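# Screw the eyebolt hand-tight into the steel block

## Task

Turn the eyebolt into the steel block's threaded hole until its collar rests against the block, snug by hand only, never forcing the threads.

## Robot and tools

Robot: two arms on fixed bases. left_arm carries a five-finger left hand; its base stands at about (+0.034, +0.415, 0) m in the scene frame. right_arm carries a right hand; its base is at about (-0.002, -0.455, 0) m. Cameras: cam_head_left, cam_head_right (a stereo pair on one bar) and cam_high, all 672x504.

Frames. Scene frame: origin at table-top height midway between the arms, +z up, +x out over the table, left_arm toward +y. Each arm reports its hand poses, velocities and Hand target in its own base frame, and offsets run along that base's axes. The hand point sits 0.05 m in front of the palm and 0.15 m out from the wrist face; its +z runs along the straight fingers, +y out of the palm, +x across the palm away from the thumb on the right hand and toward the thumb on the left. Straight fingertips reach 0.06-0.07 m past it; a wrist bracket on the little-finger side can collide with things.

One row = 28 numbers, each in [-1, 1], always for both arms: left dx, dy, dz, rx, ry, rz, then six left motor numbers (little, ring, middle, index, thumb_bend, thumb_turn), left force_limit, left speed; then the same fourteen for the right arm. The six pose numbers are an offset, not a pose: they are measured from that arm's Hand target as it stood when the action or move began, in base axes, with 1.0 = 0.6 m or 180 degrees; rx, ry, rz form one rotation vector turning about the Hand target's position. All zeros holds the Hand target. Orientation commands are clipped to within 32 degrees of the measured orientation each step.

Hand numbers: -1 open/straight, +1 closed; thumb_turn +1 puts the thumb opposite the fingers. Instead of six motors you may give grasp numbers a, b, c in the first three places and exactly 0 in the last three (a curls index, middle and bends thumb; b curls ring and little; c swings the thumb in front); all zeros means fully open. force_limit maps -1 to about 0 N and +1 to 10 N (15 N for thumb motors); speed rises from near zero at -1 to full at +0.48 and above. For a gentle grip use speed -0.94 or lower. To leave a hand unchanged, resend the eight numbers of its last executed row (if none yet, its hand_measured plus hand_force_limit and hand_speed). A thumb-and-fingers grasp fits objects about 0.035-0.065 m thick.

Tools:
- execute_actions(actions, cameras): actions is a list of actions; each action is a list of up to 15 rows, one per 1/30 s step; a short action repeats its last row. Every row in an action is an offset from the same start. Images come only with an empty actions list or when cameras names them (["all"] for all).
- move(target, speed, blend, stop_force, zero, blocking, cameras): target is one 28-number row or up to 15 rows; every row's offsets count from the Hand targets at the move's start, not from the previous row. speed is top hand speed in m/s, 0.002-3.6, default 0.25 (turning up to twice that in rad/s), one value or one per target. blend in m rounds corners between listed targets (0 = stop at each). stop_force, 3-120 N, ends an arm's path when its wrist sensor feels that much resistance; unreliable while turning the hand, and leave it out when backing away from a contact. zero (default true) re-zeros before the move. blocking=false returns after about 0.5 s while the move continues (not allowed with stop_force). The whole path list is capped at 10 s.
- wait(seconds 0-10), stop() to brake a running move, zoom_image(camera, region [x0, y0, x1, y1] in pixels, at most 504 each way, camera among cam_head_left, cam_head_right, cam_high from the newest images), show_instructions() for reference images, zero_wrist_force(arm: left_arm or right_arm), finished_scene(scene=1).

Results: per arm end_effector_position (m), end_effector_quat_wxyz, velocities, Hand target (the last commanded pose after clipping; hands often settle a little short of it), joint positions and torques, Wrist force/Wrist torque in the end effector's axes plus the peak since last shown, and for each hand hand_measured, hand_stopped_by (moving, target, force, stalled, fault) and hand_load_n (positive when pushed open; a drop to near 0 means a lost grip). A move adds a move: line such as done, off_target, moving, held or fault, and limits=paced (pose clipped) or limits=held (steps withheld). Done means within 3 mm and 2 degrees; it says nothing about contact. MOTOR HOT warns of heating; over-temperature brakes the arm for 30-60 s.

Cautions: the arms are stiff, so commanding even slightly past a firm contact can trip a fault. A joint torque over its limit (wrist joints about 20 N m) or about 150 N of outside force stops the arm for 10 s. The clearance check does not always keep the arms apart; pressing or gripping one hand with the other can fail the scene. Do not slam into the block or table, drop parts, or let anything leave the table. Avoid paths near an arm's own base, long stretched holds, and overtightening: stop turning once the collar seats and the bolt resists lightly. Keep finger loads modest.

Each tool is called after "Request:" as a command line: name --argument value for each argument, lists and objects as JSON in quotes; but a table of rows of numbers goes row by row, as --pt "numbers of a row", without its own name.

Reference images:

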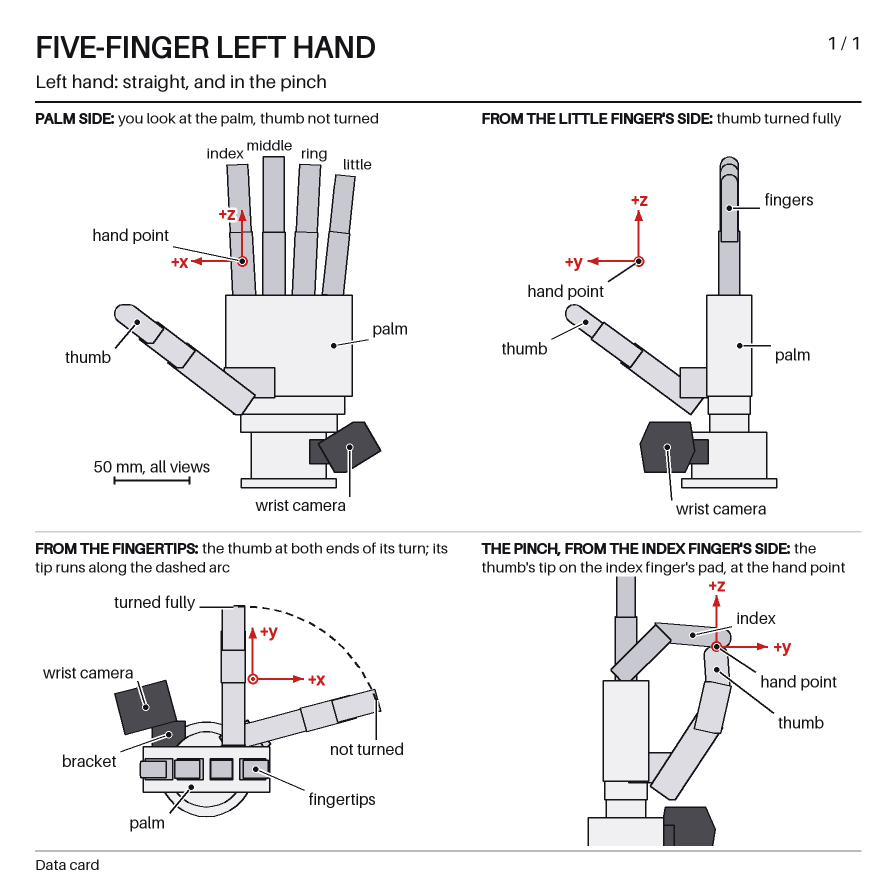

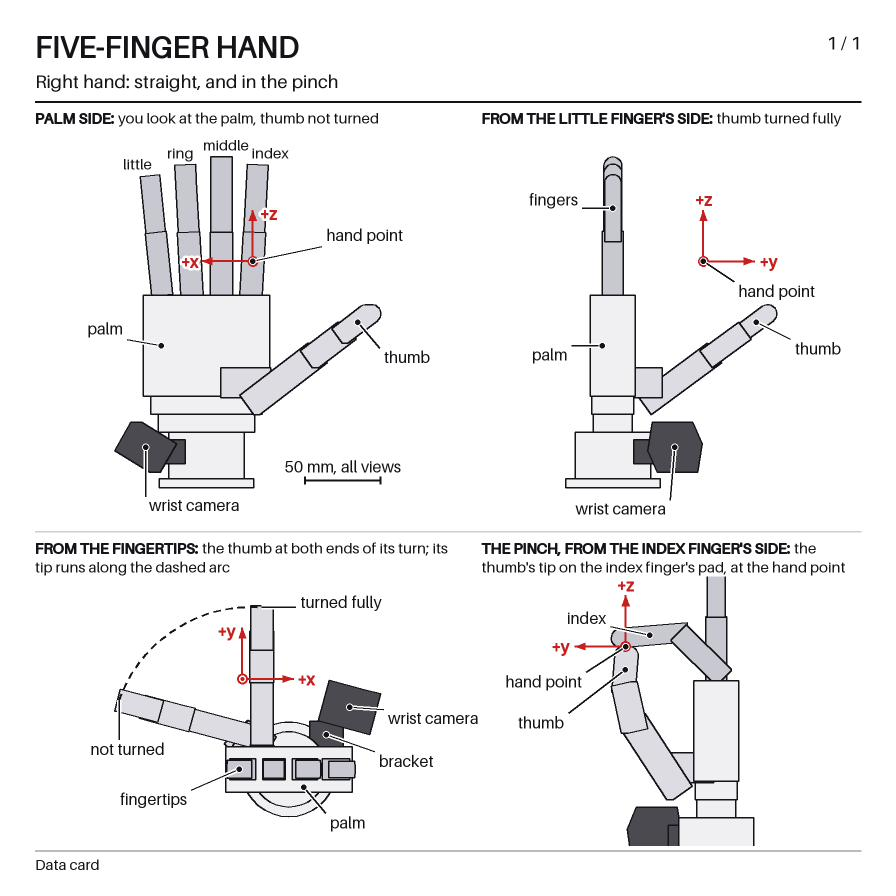

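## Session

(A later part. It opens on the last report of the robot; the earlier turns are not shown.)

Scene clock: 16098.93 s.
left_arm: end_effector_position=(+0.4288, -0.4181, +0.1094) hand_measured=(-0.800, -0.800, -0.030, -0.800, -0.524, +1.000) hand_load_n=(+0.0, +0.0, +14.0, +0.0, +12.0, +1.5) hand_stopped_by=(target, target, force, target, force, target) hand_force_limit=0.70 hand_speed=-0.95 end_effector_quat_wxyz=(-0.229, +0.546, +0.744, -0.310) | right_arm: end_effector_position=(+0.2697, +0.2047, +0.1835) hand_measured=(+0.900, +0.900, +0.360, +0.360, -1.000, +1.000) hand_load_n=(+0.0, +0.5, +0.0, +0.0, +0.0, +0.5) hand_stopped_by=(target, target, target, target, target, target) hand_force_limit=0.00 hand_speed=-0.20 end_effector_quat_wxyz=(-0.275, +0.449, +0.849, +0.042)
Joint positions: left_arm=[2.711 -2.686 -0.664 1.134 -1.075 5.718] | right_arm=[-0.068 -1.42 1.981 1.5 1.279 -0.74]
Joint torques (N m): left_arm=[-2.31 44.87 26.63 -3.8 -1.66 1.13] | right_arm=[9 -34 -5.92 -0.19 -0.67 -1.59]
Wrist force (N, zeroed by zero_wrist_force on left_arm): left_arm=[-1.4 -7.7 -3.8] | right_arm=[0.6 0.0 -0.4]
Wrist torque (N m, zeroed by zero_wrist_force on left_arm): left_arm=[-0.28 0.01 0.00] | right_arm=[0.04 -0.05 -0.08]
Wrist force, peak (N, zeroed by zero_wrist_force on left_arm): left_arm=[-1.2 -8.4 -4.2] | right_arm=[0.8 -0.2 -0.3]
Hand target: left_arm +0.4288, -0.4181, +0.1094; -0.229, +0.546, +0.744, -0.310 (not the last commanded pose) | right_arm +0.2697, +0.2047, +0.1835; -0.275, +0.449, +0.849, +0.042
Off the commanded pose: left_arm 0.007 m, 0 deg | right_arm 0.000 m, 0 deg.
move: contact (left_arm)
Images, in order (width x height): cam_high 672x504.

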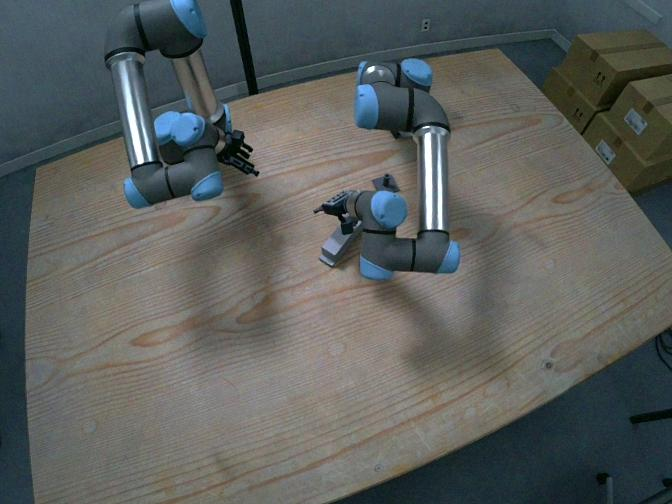

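Request:
move --target '[0,0,0.001,0,0,0,-0.8,-0.8,0.5,-0.8,0.3,1,0.7,-0.95,0,0,0,0,0,0,0.9,0.9,0.36,0.36,-1,1,0,-0.2]' --speed 0.01

Request:
move --target '[0,0,0.001,0,0,0,-0.8,-0.8,0.5,-0.8,0.3,1,0.7,-0.95,0,0,0,0,0,0,0.9,0.9,0.36,0.36,-1,1,0,-0.2]' --speed 0.01

Request:
move --target '[0,0,-0.012,0,0,0,-0.8,-0.8,0.5,-0.8,0.3,1,0.7,-0.95,0,0,0,0,0,0,0.9,0.9,0.36,0.36,-1,1,0,-0.2]' --speed 0.003 --stop_force 3 --zero false

Scene clock: 16147.07 s.
left_arm: end_effector_position=(+0.4288, -0.4181, +0.1100) hand_measured=(-0.800, -0.800, -0.030, -0.800, -0.524, +1.000) hand_load_n=(+0.0, +0.0, +15.0, +0.0, +12.0, +1.5) hand_stopped_by=(target, target, force, target, force, target) hand_force_limit=0.70 hand_speed=-0.95 end_effector_quat_wxyz=(-0.229, +0.546, +0.744, -0.310) | right_arm: end_effector_position=(+0.2697, +0.2047, +0.1835) hand_measured=(+0.900, +0.900, +0.360, +0.360, -1.000, +1.000) hand_load_n=(+0.0, +0.0, +0.0, +0.0, +0.0, +0.0) hand_stopped_by=(target, target, target, target, target, target) hand_force_limit=0.00 hand_speed=-0.20 end_effector_quat_wxyz=(-0.275, +0.449, +0.849, +0.042)
Joint positions: left_arm=[2.711 -2.686 -0.663 1.133 -1.075 5.718] | right_arm=[-0.068 -1.42 1.981 1.5 1.279 -0.74]
Joint torques (N m): left_arm=[-2.26 69.31 31.36 -5.69 -0.3 1.12] | right_arm=[9.47 -34.31 -5.51 -0.21 -0.73 -1.53]
Wrist force (N, zeroed by zero_wrist_force on left_arm): left_arm=[-1.4 -0.7 0.8] | right_arm=[0.7 -0.2 -0.3]
Wrist torque (N m, zeroed by zero_wrist_force on left_arm): left_arm=[0.04 0.06 -0.13] | right_arm=[0.01 -0.07 -0.07]
Wrist force, peak (N, zeroed by zero_wrist_force on left_arm): left_arm=[-1.4 -7.8 -4.2] | right_arm=[0.8 -0.3 -0.5]
Hand target: left_arm +0.4288, -0.4181, +0.1100; -0.229, +0.546, +0.744, -0.310 | right_arm +0.2697, +0.2047, +0.1835; -0.275, +0.449, +0.849, +0.042
Off the commanded pose: left_arm 0.000 m, 0 deg | right_arm 0.000 m, 0 deg.
move: done

Scene clock: 16147.77 s.
left_arm: end_effector_position=(+0.4288, -0.4181, +0.1106) hand_measured=(-0.800, -0.800, -0.030, -0.800, -0.524, +1.000) hand_load_n=(+0.0, +0.0, +15.5, +0.0, +12.0, +1.0) hand_stopped_by=(target, target, force, target, force, target) hand_force_limit=0.70 hand_speed=-0.95 end_effector_quat_wxyz=(-0.229, +0.546, +0.744, -0.310) | right_arm: end_effector_position=(+0.2697, +0.2047, +0.1835) hand_measured=(+0.900, +0.900, +0.360, +0.360, -1.000, +1.000) hand_load_n=(+0.0, +0.0, +0.0, +0.0, +0.0, +0.0) hand_stopped_by=(target, target, target, target, target, target) hand_force_limit=0.00 hand_speed=-0.20 end_effector_quat_wxyz=(-0.275, +0.449, +0.849, +0.042)
Joint positions: left_arm=[2.711 -2.686 -0.663 1.132 -1.075 5.718] | right_arm=[-0.068 -1.42 1.981 1.5 1.279 -0.74]
Joint torques (N m): left_arm=[-2.93 71.07 31.61 -7.11 -0.06 1.1] | right_arm=[9.33 -34.77 -7.25 -0.11 -0.54 -1.54]
Wrist force (N, zeroed by zero_wrist_force on left_arm): left_arm=[-3.5 4.8 4.3] | right_arm=[0.4 0.0 -0.3]
Wrist torque (N m, zeroed by zero_wrist_force on left_arm): left_arm=[0.19 0.11 -0.23] | right_arm=[0.04 -0.03 -0.08]
Wrist force, peak (N, zeroed by zero_wrist_force on left_arm): left_arm=[-4.0 5.8 4.6] | right_arm=[0.8 -0.2 -0.2]
Hand target: left_arm +0.4288, -0.4181, +0.1106; -0.229, +0.546, +0.744, -0.310 | right_arm +0.2697, +0.2047, +0.1835; -0.275, +0.449, +0.849, +0.042
Off the commanded pose: left_arm 0.000 m, 0 deg | right_arm 0.000 m, 0 deg.
move: done

Scene clock: 16149.27 s.
left_arm: end_effector_position=(+0.4289, -0.4181, +0.1099) hand_measured=(-0.800, -0.800, -0.030, -0.800, -0.524, +1.000) hand_load_n=(+0.0, +0.0, +14.0, +0.0, +11.5, +1.5) hand_stopped_by=(target, target, force, target, force, target) hand_force_limit=0.70 hand_speed=-0.95 end_effector_quat_wxyz=(-0.229, +0.546, +0.744, -0.310) | right_arm: end_effector_position=(+0.2697, +0.2047, +0.1835) hand_measured=(+0.900, +0.900, +0.360, +0.360, -1.000, +1.000) hand_load_n=(+0.0, +0.0, +0.0, +0.0, +0.0, +0.0) hand_stopped_by=(target, target, target, target, target, target) hand_force_limit=0.00 hand_speed=-0.20 end_effector_quat_wxyz=(-0.275, +0.449, +0.849, +0.042)
Joint positions: left_arm=[2.711 -2.686 -0.663 1.133 -1.075 5.718] | right_arm=[-0.068 -1.42 1.981 1.5 1.279 -0.74]
Joint torques (N m): left_arm=[-2.62 66.62 29.79 -5.02 -0.03 1.08] | right_arm=[9.55 -34.28 -6.4 -0.11 -0.67 -1.4]
Wrist force (N, zeroed by zero_wrist_force on left_arm): left_arm=[-1.5 -4.4 -1.9] | right_arm=[0.6 -0.3 -0.3]
Wrist torque (N m, zeroed by zero_wrist_force on left_arm): left_arm=[-0.13 0.02 -0.05] | right_arm=[-0.01 -0.06 -0.08]
Wrist force, peak (N, zeroed by zero_wrist_force on left_arm): left_arm=[-3.7 4.9 4.3] | right_arm=[0.8 -0.1 -0.2]
Hand target: left_arm +0.4289, -0.4181, +0.1100; -0.229, +0.546, +0.744, -0.310 (not the last commanded pose) | right_arm +0.2697, +0.2047, +0.1835; -0.275, +0.449, +0.849, +0.042
Off the commanded pose: left_arm 0.007 m, 0 deg | right_arm 0.000 m, 0 deg.
move: contact (left_arm)

Request:
move --target '[0,0,0.0015,0,0,0,-0.8,-0.8,0.5,-0.8,0.3,1,0.7,-0.95,0,0,0,0,0,0,0.9,0.9,0.36,0.36,-1,1,0,-0.2]' --speed 0.003

Request:
move --target '[0,0,0.0003,0,0,0,-0.8,-0.8,0.5,-0.8,0.3,1,0.7,-0.95,0,0,0,0,0,0,0.9,0.9,0.36,0.36,-1,1,0,-0.2]' --speed 0.003

Scene clock: 16165.13 s.
left_arm: end_effector_position=(+0.4289, -0.4181, +0.1109) hand_measured=(-0.800, -0.800, -0.030, -0.800, -0.524, +1.000) hand_load_n=(+0.0, +0.0, +15.5, +0.0, +12.0, +0.5) hand_stopped_by=(target, target, force, target, force, target) hand_force_limit=0.70 hand_speed=-0.95 end_effector_quat_wxyz=(-0.229, +0.546, +0.744, -0.310) | right_arm: end_effector_position=(+0.2697, +0.2047, +0.1835) hand_measured=(+0.900, +0.900, +0.360, +0.360, -1.000, +1.000) hand_load_n=(+0.0, +0.0, +0.5, +0.5, +0.0, +0.0) hand_stopped_by=(target, target, target, target, target, target) hand_force_limit=0.00 hand_speed=-0.20 end_effector_quat_wxyz=(-0.275, +0.449, +0.849, +0.042)
Joint positions: left_arm=[2.711 -2.685 -0.662 1.132 -1.075 5.718] | right_arm=[-0.068 -1.42 1.981 1.5 1.279 -0.74]
Joint torques (N m): left_arm=[-2.28 72.94 32.26 -7.25 0.14 0.92] | right_arm=[10.02 -34.73 -6.25 -0.07 -0.54 -1.45]
Wrist force (N, zeroed by zero_wrist_force on left_arm): left_arm=[-3.5 4.7 3.6] | right_arm=[0.7 0.0 -0.4]
Wrist torque (N m, zeroed by zero_wrist_force on left_arm): left_arm=[0.19 0.10 -0.23] | right_arm=[0.05 -0.07 -0.07]
Wrist force, peak (N, zeroed by zero_wrist_force on left_arm): left_arm=[-3.6 5.2 4.0] | right_arm=[0.7 -0.2 -0.5]
Hand target: left_arm +0.4289, -0.4181, +0.1109; -0.229, +0.546, +0.744, -0.310 | right_arm +0.2697, +0.2047, +0.1835; -0.275, +0.449, +0.849, +0.042
Off the commanded pose: left_arm 0.000 m, 0 deg | right_arm 0.000 m, 0 deg.
move: done

Scene clock: 16165.83 s.
left_arm: end_effector_position=(+0.4289, -0.4181, +0.1110) hand_measured=(-0.800, -0.800, -0.030, -0.800, -0.524, +1.000) hand_load_n=(+0.0, +0.0, +15.0, +0.0, +11.5, +0.5) hand_stopped_by=(target, target, force, target, force, target) hand_force_limit=0.70 hand_speed=-0.95 end_effector_quat_wxyz=(-0.229, +0.546, +0.744, -0.310) | right_arm: end_effector_position=(+0.2697, +0.2047, +0.1835) hand_measured=(+0.900, +0.900, +0.360, +0.360, -1.000, +1.000) hand_load_n=(+0.0, +0.0, +0.0, +0.0, +0.0, +0.5) hand_stopped_by=(target, target, target, target, target, target) hand_force_limit=0.00 hand_speed=-0.20 end_effector_quat_wxyz=(-0.275, +0.449, +0.849, +0.042)
Joint positions: left_arm=[2.711 -2.685 -0.662 1.132 -1.075 5.718] | right_arm=[-0.068 -1.42 1.981 1.5 1.279 -0.74]
Joint torques (N m): left_arm=[-3.22 72.2 31.83 -7.41 0.11 0.98] | right_arm=[9.96 -34.2 -6.35 -0.18 -0.62 -1.37]
Wrist force (N, zeroed by zero_wrist_force on left_arm): left_arm=[-4.0 4.6 3.5] | right_arm=[0.7 -0.2 -0.1]
Wrist torque (N m, zeroed by zero_wrist_force on left_arm): left_arm=[0.19 0.18 -0.26] | right_arm=[-0.01 -0.08 -0.07]
Wrist force, peak (N, zeroed by zero_wrist_force on left_arm): left_arm=[-4.1 5.4 4.0] | right_arm=[0.8 -0.2 -0.2]
Hand target: left_arm +0.4289, -0.4181, +0.1110; -0.229, +0.546, +0.744, -0.310 | right_arm +0.2697, +0.2047, +0.1835; -0.275, +0.449, +0.849, +0.042
Off the commanded pose: left_arm 0.000 m, 0 deg | right_arm 0.000 m, 0 deg.
move: done

Request:
move --target '[0,0,-0.0008,0,0,0,-0.8,-0.8,0.5,-0.8,0.3,1,0.7,-0.95,0,0,0,0,0,0,0.9,0.9,0.36,0.36,-1,1,0,-0.2]' --speed 0.003

Request:
move --target '[0,0,-0.0003,0,0,0,-0.8,-0.8,0.5,-0.8,0.3,1,0.7,-0.95,0,0,0,0,0,0,0.9,0.9,0.36,0.36,-1,1,0,-0.2]' --speed 0.003

Scene clock: 16198.37 s.
left_arm: end_effector_position=(+0.4289, -0.4181, +0.1106) hand_measured=(-0.800, -0.800, -0.030, -0.800, -0.524, +1.000) hand_load_n=(-0.5, +0.0, +14.5, +0.0, +11.5, +0.5) hand_stopped_by=(target, target, force, target, force, target) hand_force_limit=0.70 hand_speed=-0.95 end_effector_quat_wxyz=(-0.229, +0.546, +0.744, -0.310) | right_arm: end_effector_position=(+0.2697, +0.2047, +0.1835) hand_measured=(+0.900, +0.900, +0.360, +0.360, -1.000, +1.000) hand_load_n=(+0.0, +0.0, +0.0, +0.0, +0.0, +0.5) hand_stopped_by=(target, target, target, target, target, target) hand_force_limit=0.00 hand_speed=-0.20 end_effector_quat_wxyz=(-0.275, +0.449, +0.849, +0.042)
Joint positions: left_arm=[2.711 -2.685 -0.663 1.132 -1.075 5.718] | right_arm=[-0.068 -1.42 1.981 1.5 1.279 -0.74]
Joint torques (N m): left_arm=[-2.44 37.07 5.87 0.05 0.28 1.17] | right_arm=[10.34 -34.54 -6.27 -0.15 -0.6 -1.51]
Wrist force (N, zeroed by zero_wrist_force on left_arm): left_arm=[-3.1 -0.5 0.9] | right_arm=[0.5 -0.2 -0.3]
Wrist torque (N m, zeroed by zero_wrist_force on left_arm): left_arm=[0.02 0.09 -0.12] | right_arm=[0.01 -0.04 -0.08]
Wrist force, peak (N, zeroed by zero_wrist_force on left_arm): left_arm=[-3.9 4.8 3.8] | right_arm=[0.8 -0.5 -0.3]
Hand target: left_arm +0.4289, -0.4181, +0.1106; -0.229, +0.546, +0.744, -0.310 | right_arm +0.2697, +0.2047, +0.1835; -0.275, +0.449, +0.849, +0.042
Off the commanded pose: left_arm 0.000 m, 0 deg | right_arm 0.000 m, 0 deg.
move: done

Scene clock: 16199.07 s.
left_arm: end_effector_position=(+0.4289, -0.4181, +0.1104) hand_measured=(-0.800, -0.800, -0.030, -0.800, -0.524, +1.000) hand_load_n=(+0.0, +0.0, +14.0, +0.0, +11.5, +0.5) hand_stopped_by=(target, target, force, target, force, target) hand_force_limit=0.70 hand_speed=-0.95 end_effector_quat_wxyz=(-0.229, +0.546, +0.744, -0.310) | right_arm: end_effector_position=(+0.2697, +0.2047, +0.1835) hand_measured=(+0.900, +0.900, +0.360, +0.360, -1.000, +1.000) hand_load_n=(+0.0, +0.0, +0.0, +0.0, +0.0, +0.0) hand_stopped_by=(target, target, target, target, target, target) hand_force_limit=0.00 hand_speed=-0.20 end_effector_quat_wxyz=(-0.275, +0.449, +0.849, +0.042)
Joint positions: left_arm=[2.711 -2.686 -0.663 1.133 -1.075 5.718] | right_arm=[-0.068 -1.42 1.981 1.5 1.279 -0.74]
Joint torques (N m): left_arm=[-2.62 36.86 7.73 0.57 0.06 1.18] | right_arm=[9.63 -34.85 -6.25 -0.06 -0.72 -1.51]
Wrist force (N, zeroed by zero_wrist_force on left_arm): left_arm=[-2.2 -3.9 -1.2] | right_arm=[0.6 -0.1 -0.2]
Wrist torque (N m, zeroed by zero_wrist_force on left_arm): left_arm=[-0.10 0.05 -0.06] | right_arm=[0.02 -0.06 -0.07]
Wrist force, peak (N, zeroed by zero_wrist_force on left_arm): left_arm=[-2.3 -4.1 -1.4] | right_arm=[0.7 0.0 -0.3]
Hand target: left_arm +0.4289, -0.4181, +0.1104; -0.229, +0.546, +0.744, -0.310 | right_arm +0.2697, +0.2047, +0.1835; -0.275, +0.449, +0.849, +0.042
Off the commanded pose: left_arm 0.000 m, 0 deg | right_arm 0.000 m, 0 deg.
move: done

Request:
move --target '[0,0,0.0003,0,0,0,-0.8,-0.8,0.5,-0.8,0.3,1,0.7,-0.95,0,0,0,0,0,0,0.9,0.9,0.36,0.36,-1,1,0,-0.2]' --speed 0.003

Request:
move --target '[0,0,0,0,0,0,-0.8,-0.8,0.5,-0.8,-0.54,1,0.7,-0.95,0,0,0,0,0,0,0.9,0.9,0.36,0.36,-1,1,0,-0.2]' --speed 0.003

Request:
move --target '[0,0,0,0,0,0,-0.8,-0.8,0.5,-0.8,-0.57,1,0.7,-0.95,0,0,0,0,0,0,0.9,0.9,0.36,0.36,-1,1,0,-0.2]' --speed 0.003 --cameras '["cam_high"]'

Request:
zoom_image --camera "cam_high" --region '[331, 210, 361, 240]'

Scene clock: 16220.20 s.
left_arm: end_effector_position=(+0.4289, -0.4181, +0.1105) hand_measured=(-0.800, -0.800, -0.030, -0.800, -0.524, +1.000) hand_load_n=(+0.0, +0.0, +14.0, +0.0, +11.5, +1.0) hand_stopped_by=(target, target, force, target, force, target) hand_force_limit=0.70 hand_speed=-0.95 end_effector_quat_wxyz=(-0.229, +0.546, +0.744, -0.310) | right_arm: end_effector_position=(+0.2697, +0.2047, +0.1835) hand_measured=(+0.900, +0.900, +0.360, +0.360, -1.000, +1.000) hand_load_n=(+0.0, +0.0, +0.0, +0.0, +0.0, +0.0) hand_stopped_by=(target, target, target, target, target, target) hand_force_limit=0.00 hand_speed=-0.20 end_effector_quat_wxyz=(-0.275, +0.449, +0.849, +0.042)
Joint positions: left_arm=[2.711 -2.686 -0.663 1.132 -1.075 5.718] | right_arm=[-0.068 -1.42 1.981 1.5 1.279 -0.74]
Joint torques (N m): left_arm=[-2.76 59.88 28.78 -5.44 0.06 1.22] | right_arm=[9.94 -33.89 -6.4 -0.2 -0.64 -1.41]
Wrist force (N, zeroed by zero_wrist_force on left_arm): left_arm=[-2.6 -3.1 -1.2] | right_arm=[0.5 -0.3 -0.4]
Wrist torque (N m, zeroed by zero_wrist_force on left_arm): left_arm=[-0.07 0.06 -0.08] | right_arm=[0.00 -0.04 -0.08]
Wrist force, peak (N, zeroed by zero_wrist_force on left_arm): left_arm=[-2.4 -4.3 -1.4] | right_arm=[0.7 -0.2 -0.5]
Hand target: left_arm +0.4289, -0.4181, +0.1106; -0.229, +0.546, +0.744, -0.310 | right_arm +0.2697, +0.2047, +0.1835; -0.275, +0.449, +0.849, +0.042
Off the commanded pose: left_arm 0.000 m, 0 deg | right_arm 0.000 m, 0 deg.
move: done

Scene clock: 16220.70 s.
left_arm: end_effector_position=(+0.4289, -0.4181, +0.1105) hand_measured=(-0.800, -0.800, -0.030, -0.800, -0.542, +1.000) hand_load_n=(+0.0, +0.0, +10.0, +0.0, +6.5, -0.5) hand_stopped_by=(target, target, force, target, target, target) hand_force_limit=0.70 hand_speed=-0.95 end_effector_quat_wxyz=(-0.229, +0.546, +0.744, -0.310) | right_arm: end_effector_position=(+0.2697, +0.2047, +0.1835) hand_measured=(+0.900, +0.900, +0.360, +0.360, -1.000, +1.000) hand_load_n=(+0.0, +0.0, +0.0, +0.0, +0.0, +0.0) hand_stopped_by=(target, target, target, target, target, target) hand_force_limit=0.00 hand_speed=-0.20 end_effector_quat_wxyz=(-0.275, +0.449, +0.849, +0.042)
Joint positions: left_arm=[2.711 -2.685 -0.663 1.132 -1.075 5.718] | right_arm=[-0.068 -1.42 1.981 1.5 1.279 -0.74]
Joint torques (N m): left_arm=[-2.61 66.97 29.62 -5.49 0.25 1.4] | right_arm=[10.14 -33.96 -6.09 -0.11 -0.67 -1.36]
Wrist force (N, zeroed by zero_wrist_force on left_arm): left_arm=[-2.8 -3.1 -1.1] | right_arm=[0.7 -0.2 -0.3]
Wrist torque (N m, zeroed by zero_wrist_force on left_arm): left_arm=[-0.12 0.06 -0.08] | right_arm=[0.02 -0.07 -0.07]
Wrist force, peak (N, zeroed by zero_wrist_force on left_arm): left_arm=[-2.7 -3.4 -1.0] | right_arm=[0.7 -0.1 -0.4]
Hand target: left_arm +0.4289, -0.4181, +0.1106; -0.229, +0.546, +0.744, -0.310 | right_arm +0.2697, +0.2047, +0.1835; -0.275, +0.449, +0.849, +0.042
Off the commanded pose: left_arm 0.000 m, 0 deg | right_arm 0.000 m, 0 deg.
move: done

Scene clock: 16221.30 s.
left_arm: end_effector_position=(+0.4289, -0.4181, +0.1106) hand_measured=(-0.800, -0.800, -0.028, -0.800, -0.570, +1.000) hand_load_n=(+0.0, +0.0, +5.0, +0.0, +1.0, -1.0) hand_stopped_by=(target, target, force, target, target, target) hand_force_limit=0.70 hand_speed=-0.95 end_effector_quat_wxyz=(-0.229, +0.546, +0.744, -0.310) | right_arm: end_effector_position=(+0.2697, +0.2047, +0.1835) hand_measured=(+0.900, +0.900, +0.360, +0.360, -1.000, +1.000) hand_load_n=(+0.5, +0.0, +0.0, +0.0, +0.0, +0.0) hand_stopped_by=(target, target, target, target, target, target) hand_force_limit=0.00 hand_speed=-0.20 end_effector_quat_wxyz=(-0.275, +0.449, +0.849, +0.042)
Joint positions: left_arm=[2.711 -2.685 -0.663 1.132 -1.075 5.718] | right_arm=[-0.068 -1.42 1.981 1.5 1.279 -0.74]
Joint torques (N m): left_arm=[-2.3 67.93 30.49 -5.31 0.12 1.29] | right_arm=[10.23 -34.2 -6.43 -0.03 -0.62 -1.51]
Wrist force (N, zeroed by zero_wrist_force on left_arm): left_arm=[-1.8 -2.2 0.0] | right_arm=[0.6 -0.2 -0.3]
Wrist torque (N m, zeroed by zero_wrist_force on left_arm): left_arm=[-0.09 0.06 -0.11] | right_arm=[0.00 -0.05 -0.09]
Wrist force, peak (N, zeroed by zero_wrist_force on left_arm): left_arm=[-2.5 -3.6 -0.7] | right_arm=[0.7 -0.2 -0.2]
Hand target: left_arm +0.4289, -0.4181, +0.1106; -0.229, +0.546, +0.744, -0.310 | right_arm +0.2697, +0.2047, +0.1835; -0.275, +0.449, +0.849, +0.042
Off the commanded pose: left_arm 0.000 m, 0 deg | right_arm 0.000 m, 0 deg.
move: done
Images, in order (width x height): cam_high 672x504.

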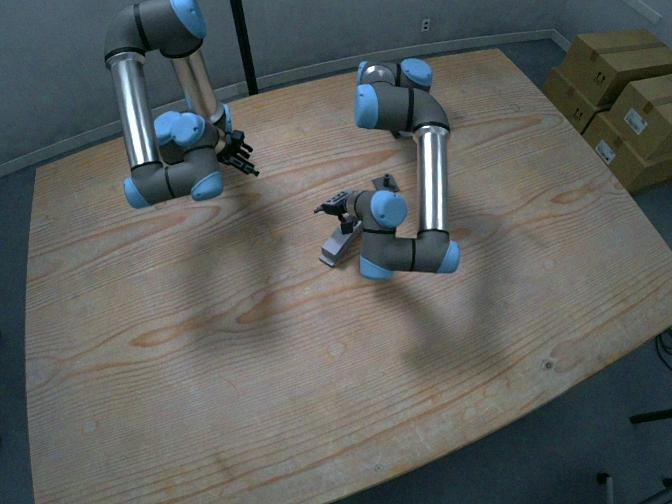

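Scaled by 16.800 from the camera's 672x504 image, which has a finer 960x720 frame.

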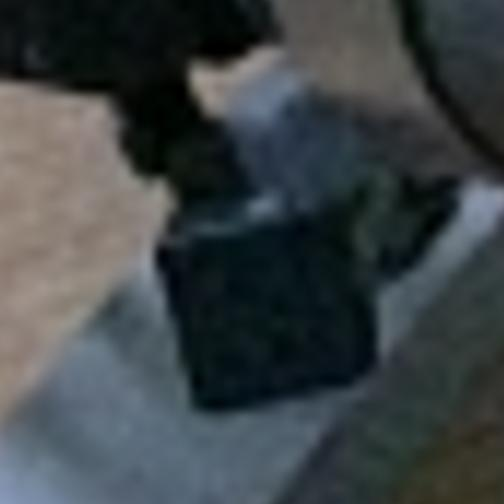

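Request:
move --target '[0,0,0,0,0,0,-0.8,-0.8,0.5,-0.8,-0.63,1,0.7,-0.95,0,0,0,0,0,0,0.9,0.9,0.36,0.36,-1,1,0,-0.2]' --speed 0.003 --cameras '["all"]'

Request:
zoom_image --camera "cam_head_left" --region '[330, 255, 390, 315]'

Request:
zoom_image --camera "cam_head_right" --region '[290, 250, 350, 310]'

Scene clock: 16236.40 s.
left_arm: end_effector_position=(+0.4289, -0.4181, +0.1106) hand_measured=(-0.800, -0.800, -0.028, -0.800, -0.630, +1.000) hand_load_n=(+0.0, +0.0, +3.0, +0.0, +0.0, +0.0) hand_stopped_by=(target, target, force, target, target, target) hand_force_limit=0.70 hand_speed=-0.95 end_effector_quat_wxyz=(-0.229, +0.546, +0.744, -0.310) | right_arm: end_effector_position=(+0.2697, +0.2047, +0.1835) hand_measured=(+0.900, +0.900, +0.360, +0.360, -1.000, +1.000) hand_load_n=(+0.5, +0.0, +0.0, +0.0, +0.0, +0.5) hand_stopped_by=(target, target, target, target, target, target) hand_force_limit=0.00 hand_speed=-0.20 end_effector_quat_wxyz=(-0.275, +0.449, +0.849, +0.042)
Joint positions: left_arm=[2.711 -2.685 -0.663 1.132 -1.075 5.718] | right_arm=[-0.068 -1.42 1.981 1.5 1.279 -0.74]
Joint torques (N m): left_arm=[-2.32 68.12 29.72 -4.92 0.09 1.25] | right_arm=[9.99 -34.76 -6.49 -0.21 -0.58 -1.53]
Wrist force (N, zeroed by zero_wrist_force on left_arm): left_arm=[-0.9 -2.1 0.8] | right_arm=[0.5 -0.1 -0.3]
Wrist torque (N m, zeroed by zero_wrist_force on left_arm): left_arm=[-0.06 0.05 -0.11] | right_arm=[0.03 -0.03 -0.08]
Wrist force, peak (N, zeroed by zero_wrist_force on left_arm): left_arm=[-2.1 -2.6 0.2] | right_arm=[0.7 -0.2 -0.6]
Hand target: left_arm +0.4289, -0.4181, +0.1106; -0.229, +0.546, +0.744, -0.310 | right_arm +0.2697, +0.2047, +0.1835; -0.275, +0.449, +0.849, +0.042
Off the commanded pose: left_arm 0.000 m, 0 deg | right_arm 0.000 m, 0 deg.
move: done

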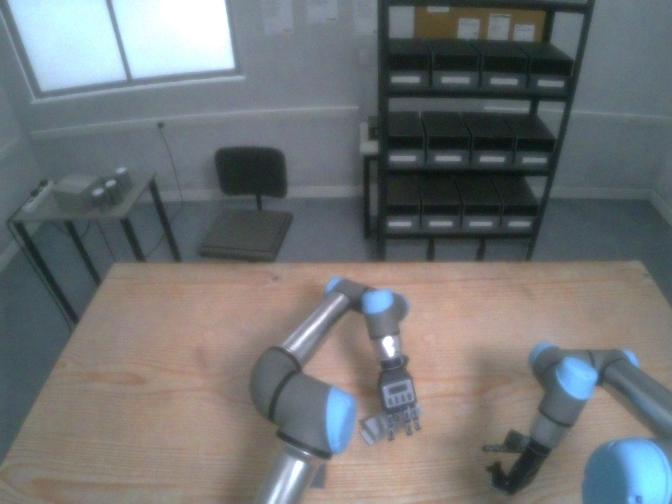

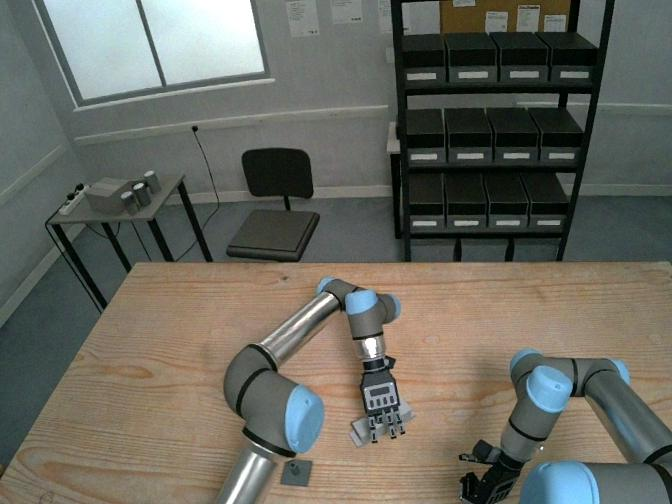

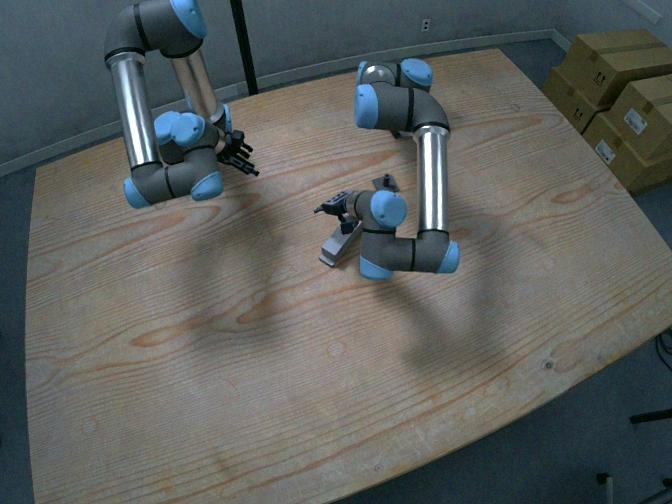

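Scaled by 8.400 from the camera's 672x504 image, which has a finer 960x720 frame.

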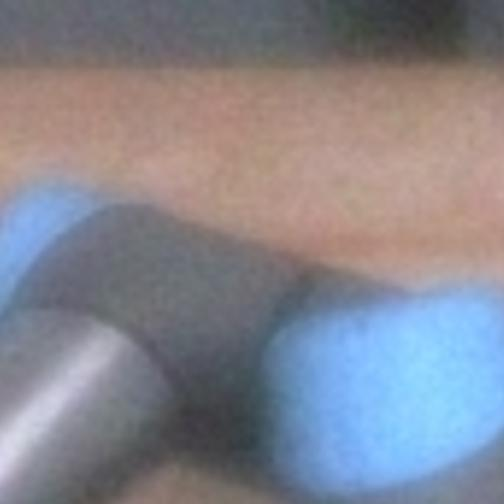

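Scaled by 8.400 from the camera's 672x504 image, which has a finer 960x720 frame.

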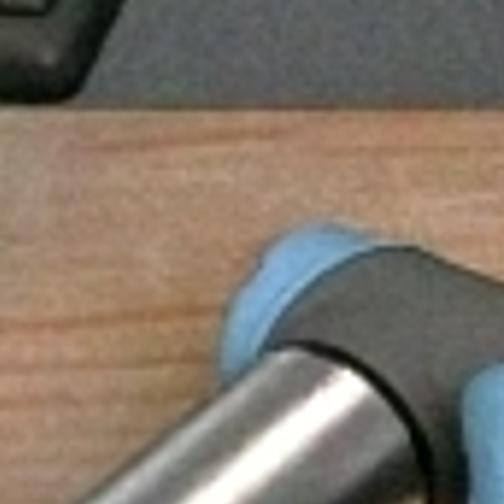

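Request:
zoom_image --camera "cam_head_left" --region '[360, 395, 420, 455]'

Request:
zoom_image --camera "cam_head_right" --region '[350, 390, 410, 450]'

Scaled by 8.400 from the camera's 672x504 image, which has a finer 960x720 frame.

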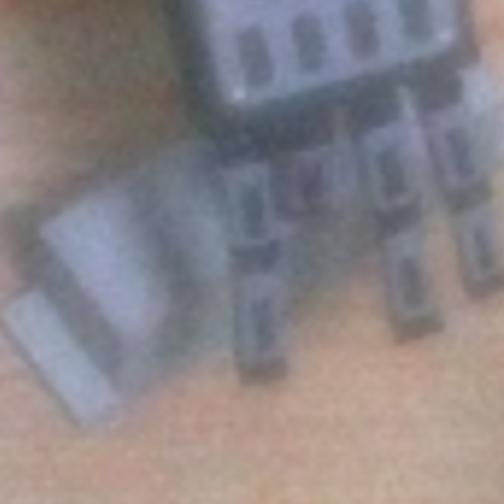

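Scaled by 8.400 from the camera's 672x504 image, which has a finer 960x720 frame.

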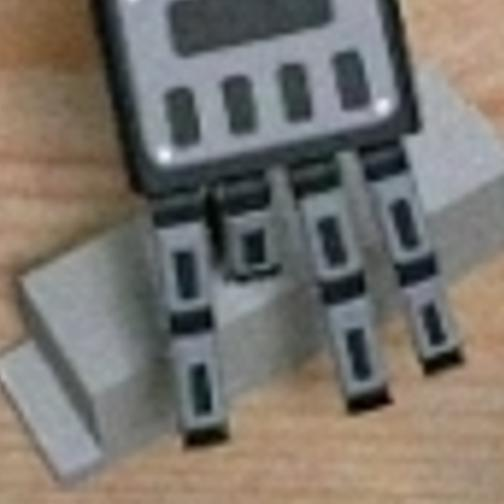

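Request:
move --target '[0.00095,0.0003,0,0,0,0,-0.8,-0.8,0.5,-0.8,-0.63,1,0.7,-0.95,0,0,0,0,0,0,0.9,0.9,0.36,0.36,-1,1,0,-0.2]' --speed 0.003

Request:
move --target '[0.00095,0.0003,0,0,0,0,-0.8,-0.8,0.5,-0.8,-0.63,1,0.7,-0.95,0,0,0,0,0,0,0.9,0.9,0.36,0.36,-1,1,0,-0.2]' --speed 0.003

Request:
move --target '[-0.0025,-0.0008,0,0,0,0,-0.8,-0.8,0.5,-0.8,-0.63,1,0.7,-0.95,0,0,0,0,0,0,0.9,0.9,0.36,0.36,-1,1,0,-0.2]' --speed 0.005

Scene clock: 16264.23 s.
left_arm: end_effector_position=(+0.4295, -0.4179, +0.1106) hand_measured=(-0.800, -0.800, -0.028, -0.800, -0.630, +1.000) hand_load_n=(+0.0, +0.0, +3.0, +0.0, +0.0, +0.0) hand_stopped_by=(target, target, force, target, target, target) hand_force_limit=0.70 hand_speed=-0.95 end_effector_quat_wxyz=(-0.229, +0.546, +0.744, -0.310) | right_arm: end_effector_position=(+0.2697, +0.2047, +0.1835) hand_measured=(+0.900, +0.900, +0.360, +0.360, -1.000, +1.000) hand_load_n=(+0.0, +0.0, +0.0, +0.5, -0.5, +0.5) hand_stopped_by=(target, target, target, target, target, target) hand_force_limit=0.00 hand_speed=-0.20 end_effector_quat_wxyz=(-0.275, +0.449, +0.849, +0.042)
Joint positions: left_arm=[2.712 -2.687 -0.66 1.131 -1.075 5.719] | right_arm=[-0.068 -1.42 1.981 1.5 1.279 -0.74]
Joint torques (N m): left_arm=[7.5 37.82 28.68 -4.82 -1.22 2.12] | right_arm=[10.6 -34.56 -6.55 -0.17 -0.66 -1.45]
Wrist force (N, zeroed by zero_wrist_force on left_arm): left_arm=[-0.3 -3.6 0.5] | right_arm=[0.4 -0.1 -0.4]
Wrist torque (N m, zeroed by zero_wrist_force on left_arm): left_arm=[-0.08 0.09 -0.09] | right_arm=[0.03 -0.02 -0.09]
Wrist force, peak (N, zeroed by zero_wrist_force on left_arm): left_arm=[-0.5 -4.1 0.5] | right_arm=[0.8 0.0 -0.3]
Hand target: left_arm +0.4295, -0.4179, +0.1106; -0.229, +0.546, +0.744, -0.310 | right_arm +0.2697, +0.2047, +0.1835; -0.275, +0.449, +0.849, +0.042
Off the commanded pose: left_arm 0.000 m, 0 deg | right_arm 0.000 m, 0 deg.
move: done

Scene clock: 16264.93 s.
left_arm: end_effector_position=(+0.4300, -0.4178, +0.1106) hand_measured=(-0.800, -0.800, -0.028, -0.800, -0.630, +1.000) hand_load_n=(+0.0, +0.0, +3.0, +0.0, +0.0, +0.0) hand_stopped_by=(target, target, force, target, target, target) hand_force_limit=0.70 hand_speed=-0.95 end_effector_quat_wxyz=(-0.229, +0.546, +0.744, -0.310) | right_arm: end_effector_position=(+0.2697, +0.2047, +0.1835) hand_measured=(+0.900, +0.900, +0.360, +0.360, -1.000, +1.000) hand_load_n=(+0.0, +0.0, +0.0, +0.0, +0.0, +0.0) hand_stopped_by=(target, target, target, target, target, target) hand_force_limit=0.00 hand_speed=-0.20 end_effector_quat_wxyz=(-0.275, +0.449, +0.849, +0.042)
Joint positions: left_arm=[2.712 -2.688 -0.657 1.129 -1.076 5.719] | right_arm=[-0.068 -1.42 1.981 1.5 1.279 -0.74]
Joint torques (N m): left_arm=[7.32 38.49 28.8 -4.75 -1.33 2.11] | right_arm=[10.37 -34.26 -6.39 -0.16 -0.73 -1.57]
Wrist force (N, zeroed by zero_wrist_force on left_arm): left_arm=[-0.1 -4.1 0.5] | right_arm=[0.6 -0.2 -0.2]
Wrist torque (N m, zeroed by zero_wrist_force on left_arm): left_arm=[-0.10 0.09 -0.08] | right_arm=[0.01 -0.06 -0.08]
Wrist force, peak (N, zeroed by zero_wrist_force on left_arm): left_arm=[-0.2 -4.5 0.2] | right_arm=[0.7 -0.1 -0.4]
Hand target: left_arm +0.4300, -0.4178, +0.1106; -0.229, +0.546, +0.744, -0.310 | right_arm +0.2697, +0.2047, +0.1835; -0.275, +0.449, +0.849, +0.042
Off the commanded pose: left_arm 0.000 m, 0 deg | right_arm 0.000 m, 0 deg.
move: done

Scene clock: 16265.63 s.
left_arm: end_effector_position=(+0.4285, -0.4182, +0.1105) hand_measured=(-0.800, -0.800, -0.028, -0.800, -0.630, +1.000) hand_load_n=(+0.0, +0.0, +2.5, +0.0, -0.5, +0.0) hand_stopped_by=(target, target, force, target, target, target) hand_force_limit=0.70 hand_speed=-0.95 end_effector_quat_wxyz=(-0.229, +0.546, +0.744, -0.310) | right_arm: end_effector_position=(+0.2697, +0.2047, +0.1835) hand_measured=(+0.900, +0.900, +0.360, +0.360, -1.000, +1.000) hand_load_n=(+0.0, +0.0, +0.0, +0.0, +0.0, +0.5) hand_stopped_by=(target, target, target, target, target, target) hand_force_limit=0.00 hand_speed=-0.20 end_effector_quat_wxyz=(-0.275, +0.449, +0.849, +0.042)
Joint positions: left_arm=[2.711 -2.685 -0.664 1.133 -1.075 5.718] | right_arm=[-0.068 -1.42 1.981 1.5 1.279 -0.74]
Joint torques (N m): left_arm=[-4.82 64.59 13.94 -0.15 0.93 -1.03] | right_arm=[9.92 -34.5 -6.36 -0.08 -0.57 -1.41]
Wrist force (N, zeroed by zero_wrist_force on left_arm): left_arm=[-1.0 -1.9 0.4] | right_arm=[0.5 0.0 -0.1]
Wrist torque (N m, zeroed by zero_wrist_force on left_arm): left_arm=[-0.02 0.07 -0.12] | right_arm=[0.02 -0.04 -0.08]
Wrist force, peak (N, zeroed by zero_wrist_force on left_arm): left_arm=[-0.2 -3.9 0.3] | right_arm=[0.8 -0.1 -0.2]
Hand target: left_arm +0.4285, -0.4182, +0.1106; -0.229, +0.546, +0.744, -0.310 | right_arm +0.2697, +0.2047, +0.1835; -0.275, +0.449, +0.849, +0.042
Off the commanded pose: left_arm 0.000 m, 0 deg | right_arm 0.000 m, 0 deg.
move: done

Request:
move --target '[0,0,0,0,0,0,-0.8,-0.8,0.5,-0.8,-0.75,1,0.25,-0.95,0,0,0,0,0,0,0.9,0.9,0.36,0.36,-1,1,0,-0.2]' --speed 0.003

Request:
move --target '[0,0,0,0,0,0,-0.8,-0.8,-0.06,-0.8,-0.75,1,0.25,-0.95,0,0,0,0,0,0,0.9,0.9,0.36,0.36,-1,1,0,-0.2]' --speed 0.003

Request:
move --target '[0,0,0,0,0,0,-0.8,-0.8,-0.15,-0.8,-0.75,1,0.25,-0.95,0,0,0,0,0,0,0.9,0.9,0.36,0.36,-1,1,0,-0.2]' --speed 0.003

Request:
move --target '[-0.0032,-0.0010,0,0,0,0,-0.8,-0.8,-0.15,-0.8,-0.75,1,0.25,-0.95,0,0,0,0,0,0,0.9,0.9,0.36,0.36,-1,1,0,-0.2]' --speed 0.005 --cameras '["cam_high"]'

Request:
zoom_image --camera "cam_high" --region '[331, 210, 361, 240]'

Scene clock: 16288.33 s.
left_arm: end_effector_position=(+0.4285, -0.4182, +0.1106) hand_measured=(-0.800, -0.800, -0.028, -0.800, -0.750, +1.000) hand_load_n=(+0.0, +0.0, +2.5, +0.0, +0.0, +0.0) hand_stopped_by=(target, target, force, target, target, target) hand_force_limit=0.25 hand_speed=-0.95 end_effector_quat_wxyz=(-0.229, +0.546, +0.744, -0.310) | right_arm: end_effector_position=(+0.2697, +0.2047, +0.1835) hand_measured=(+0.900, +0.900, +0.360, +0.360, -1.000, +1.000) hand_load_n=(+0.0, +0.0, +0.0, +0.0, +0.0, +0.0) hand_stopped_by=(target, target, target, target, target, target) hand_force_limit=0.00 hand_speed=-0.20 end_effector_quat_wxyz=(-0.275, +0.449, +0.849, +0.042)
Joint positions: left_arm=[2.711 -2.685 -0.664 1.133 -1.075 5.718] | right_arm=[-0.068 -1.42 1.981 1.5 1.279 -0.74]
Joint torques (N m): left_arm=[8.53 38.46 29.1 -5.25 -1.45 1.25] | right_arm=[10.68 -34.04 -6.75 -0.18 -0.6 -1.42]
Wrist force (N, zeroed by zero_wrist_force on left_arm): left_arm=[-0.8 -2.2 0.2] | right_arm=[0.5 -0.1 -0.3]
Wrist torque (N m, zeroed by zero_wrist_force on left_arm): left_arm=[-0.05 0.04 -0.10] | right_arm=[0.02 -0.04 -0.08]
Wrist force, peak (N, zeroed by zero_wrist_force on left_arm): left_arm=[-1.3 -2.4 0.3] | right_arm=[0.9 0.1 -0.4]
Hand target: left_arm +0.4285, -0.4182, +0.1106; -0.229, +0.546, +0.744, -0.310 | right_arm +0.2697, +0.2047, +0.1835; -0.275, +0.449, +0.849, +0.042
Off the commanded pose: left_arm 0.000 m, 0 deg | right_arm 0.000 m, 0 deg.
move: done

Scene clock: 16288.83 s.
left_arm: end_effector_position=(+0.4285, -0.4182, +0.1106) hand_measured=(-0.800, -0.800, -0.060, -0.800, -0.750, +1.000) hand_load_n=(+0.0, +0.0, +0.0, +0.0, +0.0, +0.0) hand_stopped_by=(target, target, target, target, target, target) hand_force_limit=0.25 hand_speed=-0.95 end_effector_quat_wxyz=(-0.229, +0.546, +0.744, -0.310) | right_arm: end_effector_position=(+0.2697, +0.2047, +0.1835) hand_measured=(+0.900, +0.900, +0.360, +0.360, -1.000, +1.000) hand_load_n=(+0.0, +0.0, +0.0, +0.0, +0.0, +0.5) hand_stopped_by=(target, target, target, target, target, target) hand_force_limit=0.00 hand_speed=-0.20 end_effector_quat_wxyz=(-0.275, +0.449, +0.849, +0.042)
Joint positions: left_arm=[2.711 -2.685 -0.664 1.133 -1.075 5.718] | right_arm=[-0.068 -1.42 1.981 1.5 1.279 -0.74]
Joint torques (N m): left_arm=[8.59 38.42 30.02 -5.17 -0.36 1.28] | right_arm=[9.93 -34.06 -5.79 -0.13 -0.69 -1.45]
Wrist force (N, zeroed by zero_wrist_force on left_arm): left_arm=[-0.1 -0.9 -0.8] | right_arm=[0.5 0.0 -0.1]
Wrist torque (N m, zeroed by zero_wrist_force on left_arm): left_arm=[-0.06 0.05 -0.15] | right_arm=[0.03 -0.04 -0.08]
Wrist force, peak (N, zeroed by zero_wrist_force on left_arm): left_arm=[-1.1 -2.5 0.5] | right_arm=[0.8 -0.1 -0.3]
Hand target: left_arm +0.4285, -0.4182, +0.1106; -0.229, +0.546, +0.744, -0.310 | right_arm +0.2697, +0.2047, +0.1835; -0.275, +0.449, +0.849, +0.042
Off the commanded pose: left_arm 0.000 m, 0 deg | right_arm 0.000 m, 0 deg.
move: done

Scene clock: 16289.73 s.
left_arm: end_effector_position=(+0.4285, -0.4182, +0.1106) hand_measured=(-0.800, -0.800, -0.150, -0.800, -0.750, +1.000) hand_load_n=(+0.0, +0.0, +0.0, +0.0, +0.0, +0.5) hand_stopped_by=(target, target, target, target, target, target) hand_force_limit=0.25 hand_speed=-0.95 end_effector_quat_wxyz=(-0.229, +0.546, +0.744, -0.310) | right_arm: end_effector_position=(+0.2697, +0.2047, +0.1835) hand_measured=(+0.900, +0.900, +0.360, +0.360, -1.000, +1.000) hand_load_n=(+0.5, +0.0, +0.0, +0.0, +0.0, +0.0) hand_stopped_by=(target, target, target, target, target, target) hand_force_limit=0.00 hand_speed=-0.20 end_effector_quat_wxyz=(-0.275, +0.449, +0.849, +0.042)
Joint positions: left_arm=[2.711 -2.685 -0.664 1.133 -1.075 5.718] | right_arm=[-0.068 -1.42 1.981 1.5 1.279 -0.74]
Joint torques (N m): left_arm=[7.91 38.24 28.91 -5.17 1.22 1.23] | right_arm=[10.32 -34.08 -6.75 -0.2 -0.72 -1.32]
Wrist force (N, zeroed by zero_wrist_force on left_arm): left_arm=[-0.1 -0.7 -1.0] | right_arm=[0.5 -0.3 -0.3]
Wrist torque (N m, zeroed by zero_wrist_force on left_arm): left_arm=[-0.02 0.05 -0.14] | right_arm=[0.00 -0.03 -0.09]
Wrist force, peak (N, zeroed by zero_wrist_force on left_arm): left_arm=[-0.3 -0.8 -1.0] | right_arm=[0.7 -0.3 -0.4]
Hand target: left_arm +0.4285, -0.4182, +0.1106; -0.229, +0.546, +0.744, -0.310 | right_arm +0.2697, +0.2047, +0.1835; -0.275, +0.449, +0.849, +0.042
Off the commanded pose: left_arm 0.000 m, 0 deg | right_arm 0.000 m, 0 deg.
move: done

Scene clock: 16290.43 s.
left_arm: end_effector_position=(+0.4266, -0.4188, +0.1105) hand_measured=(-0.800, -0.800, -0.150, -0.800, -0.750, +1.000) hand_load_n=(-0.5, +0.0, +0.0, +0.0, +0.0, +0.0) hand_stopped_by=(target, target, target, target, target, target) hand_force_limit=0.25 hand_speed=-0.95 end_effector_quat_wxyz=(-0.229, +0.546, +0.744, -0.310) | right_arm: end_effector_position=(+0.2697, +0.2047, +0.1835) hand_measured=(+0.900, +0.900, +0.360, +0.360, -1.000, +1.000) hand_load_n=(+0.0, +0.0, +0.0, +0.0, +0.0, +0.5) hand_stopped_by=(target, target, target, target, target, target) hand_force_limit=0.00 hand_speed=-0.20 end_effector_quat_wxyz=(-0.275, +0.449, +0.849, +0.042)
Joint positions: left_arm=[2.709 -2.68 -0.673 1.139 -1.074 5.716] | right_arm=[-0.068 -1.42 1.981 1.5 1.279 -0.74]
Joint torques (N m): left_arm=[-5.18 64.98 15.84 -0.58 1.74 -0.95] | right_arm=[10.37 -34.22 -5.8 -0.14 -0.52 -1.47]
Wrist force (N, zeroed by zero_wrist_force on left_arm): left_arm=[-0.2 -1.0 -0.8] | right_arm=[0.4 0.0 -0.2]
Wrist torque (N m, zeroed by zero_wrist_force on left_arm): left_arm=[-0.07 0.07 -0.14] | right_arm=[0.03 -0.03 -0.08]
Wrist force, peak (N, zeroed by zero_wrist_force on left_arm): left_arm=[0.2 -1.0 -0.9] | right_arm=[0.8 -0.1 -0.5]
Hand target: left_arm +0.4266, -0.4188, +0.1106; -0.229, +0.546, +0.744, -0.310 | right_arm +0.2697, +0.2047, +0.1835; -0.275, +0.449, +0.849, +0.042
Off the commanded pose: left_arm 0.000 m, 0 deg | right_arm 0.000 m, 0 deg.
move: done
Images, in order (width x height): cam_high 672x504.

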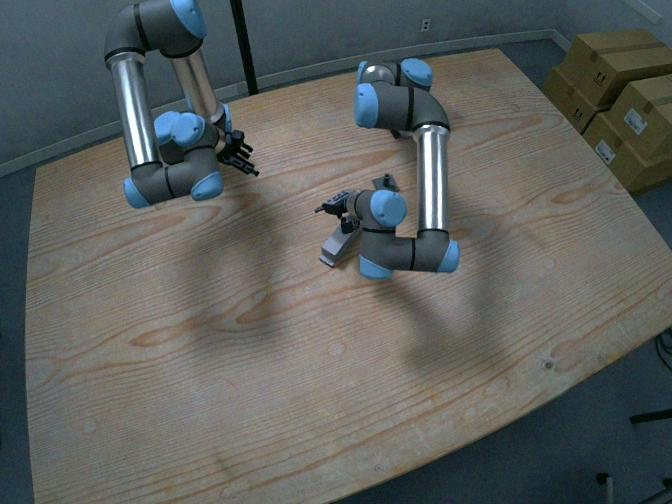

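Scaled by 16.800 from the camera's 672x504 image, which has a finer 960x720 frame.

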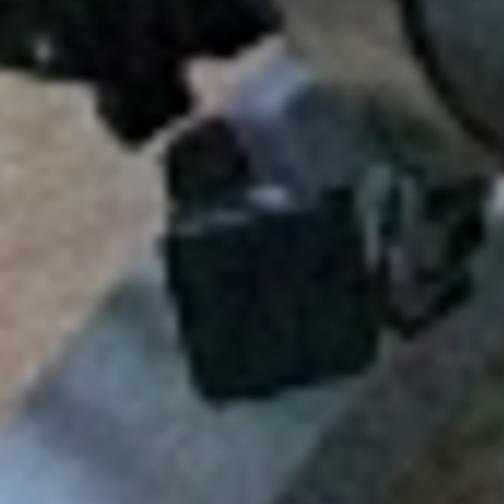

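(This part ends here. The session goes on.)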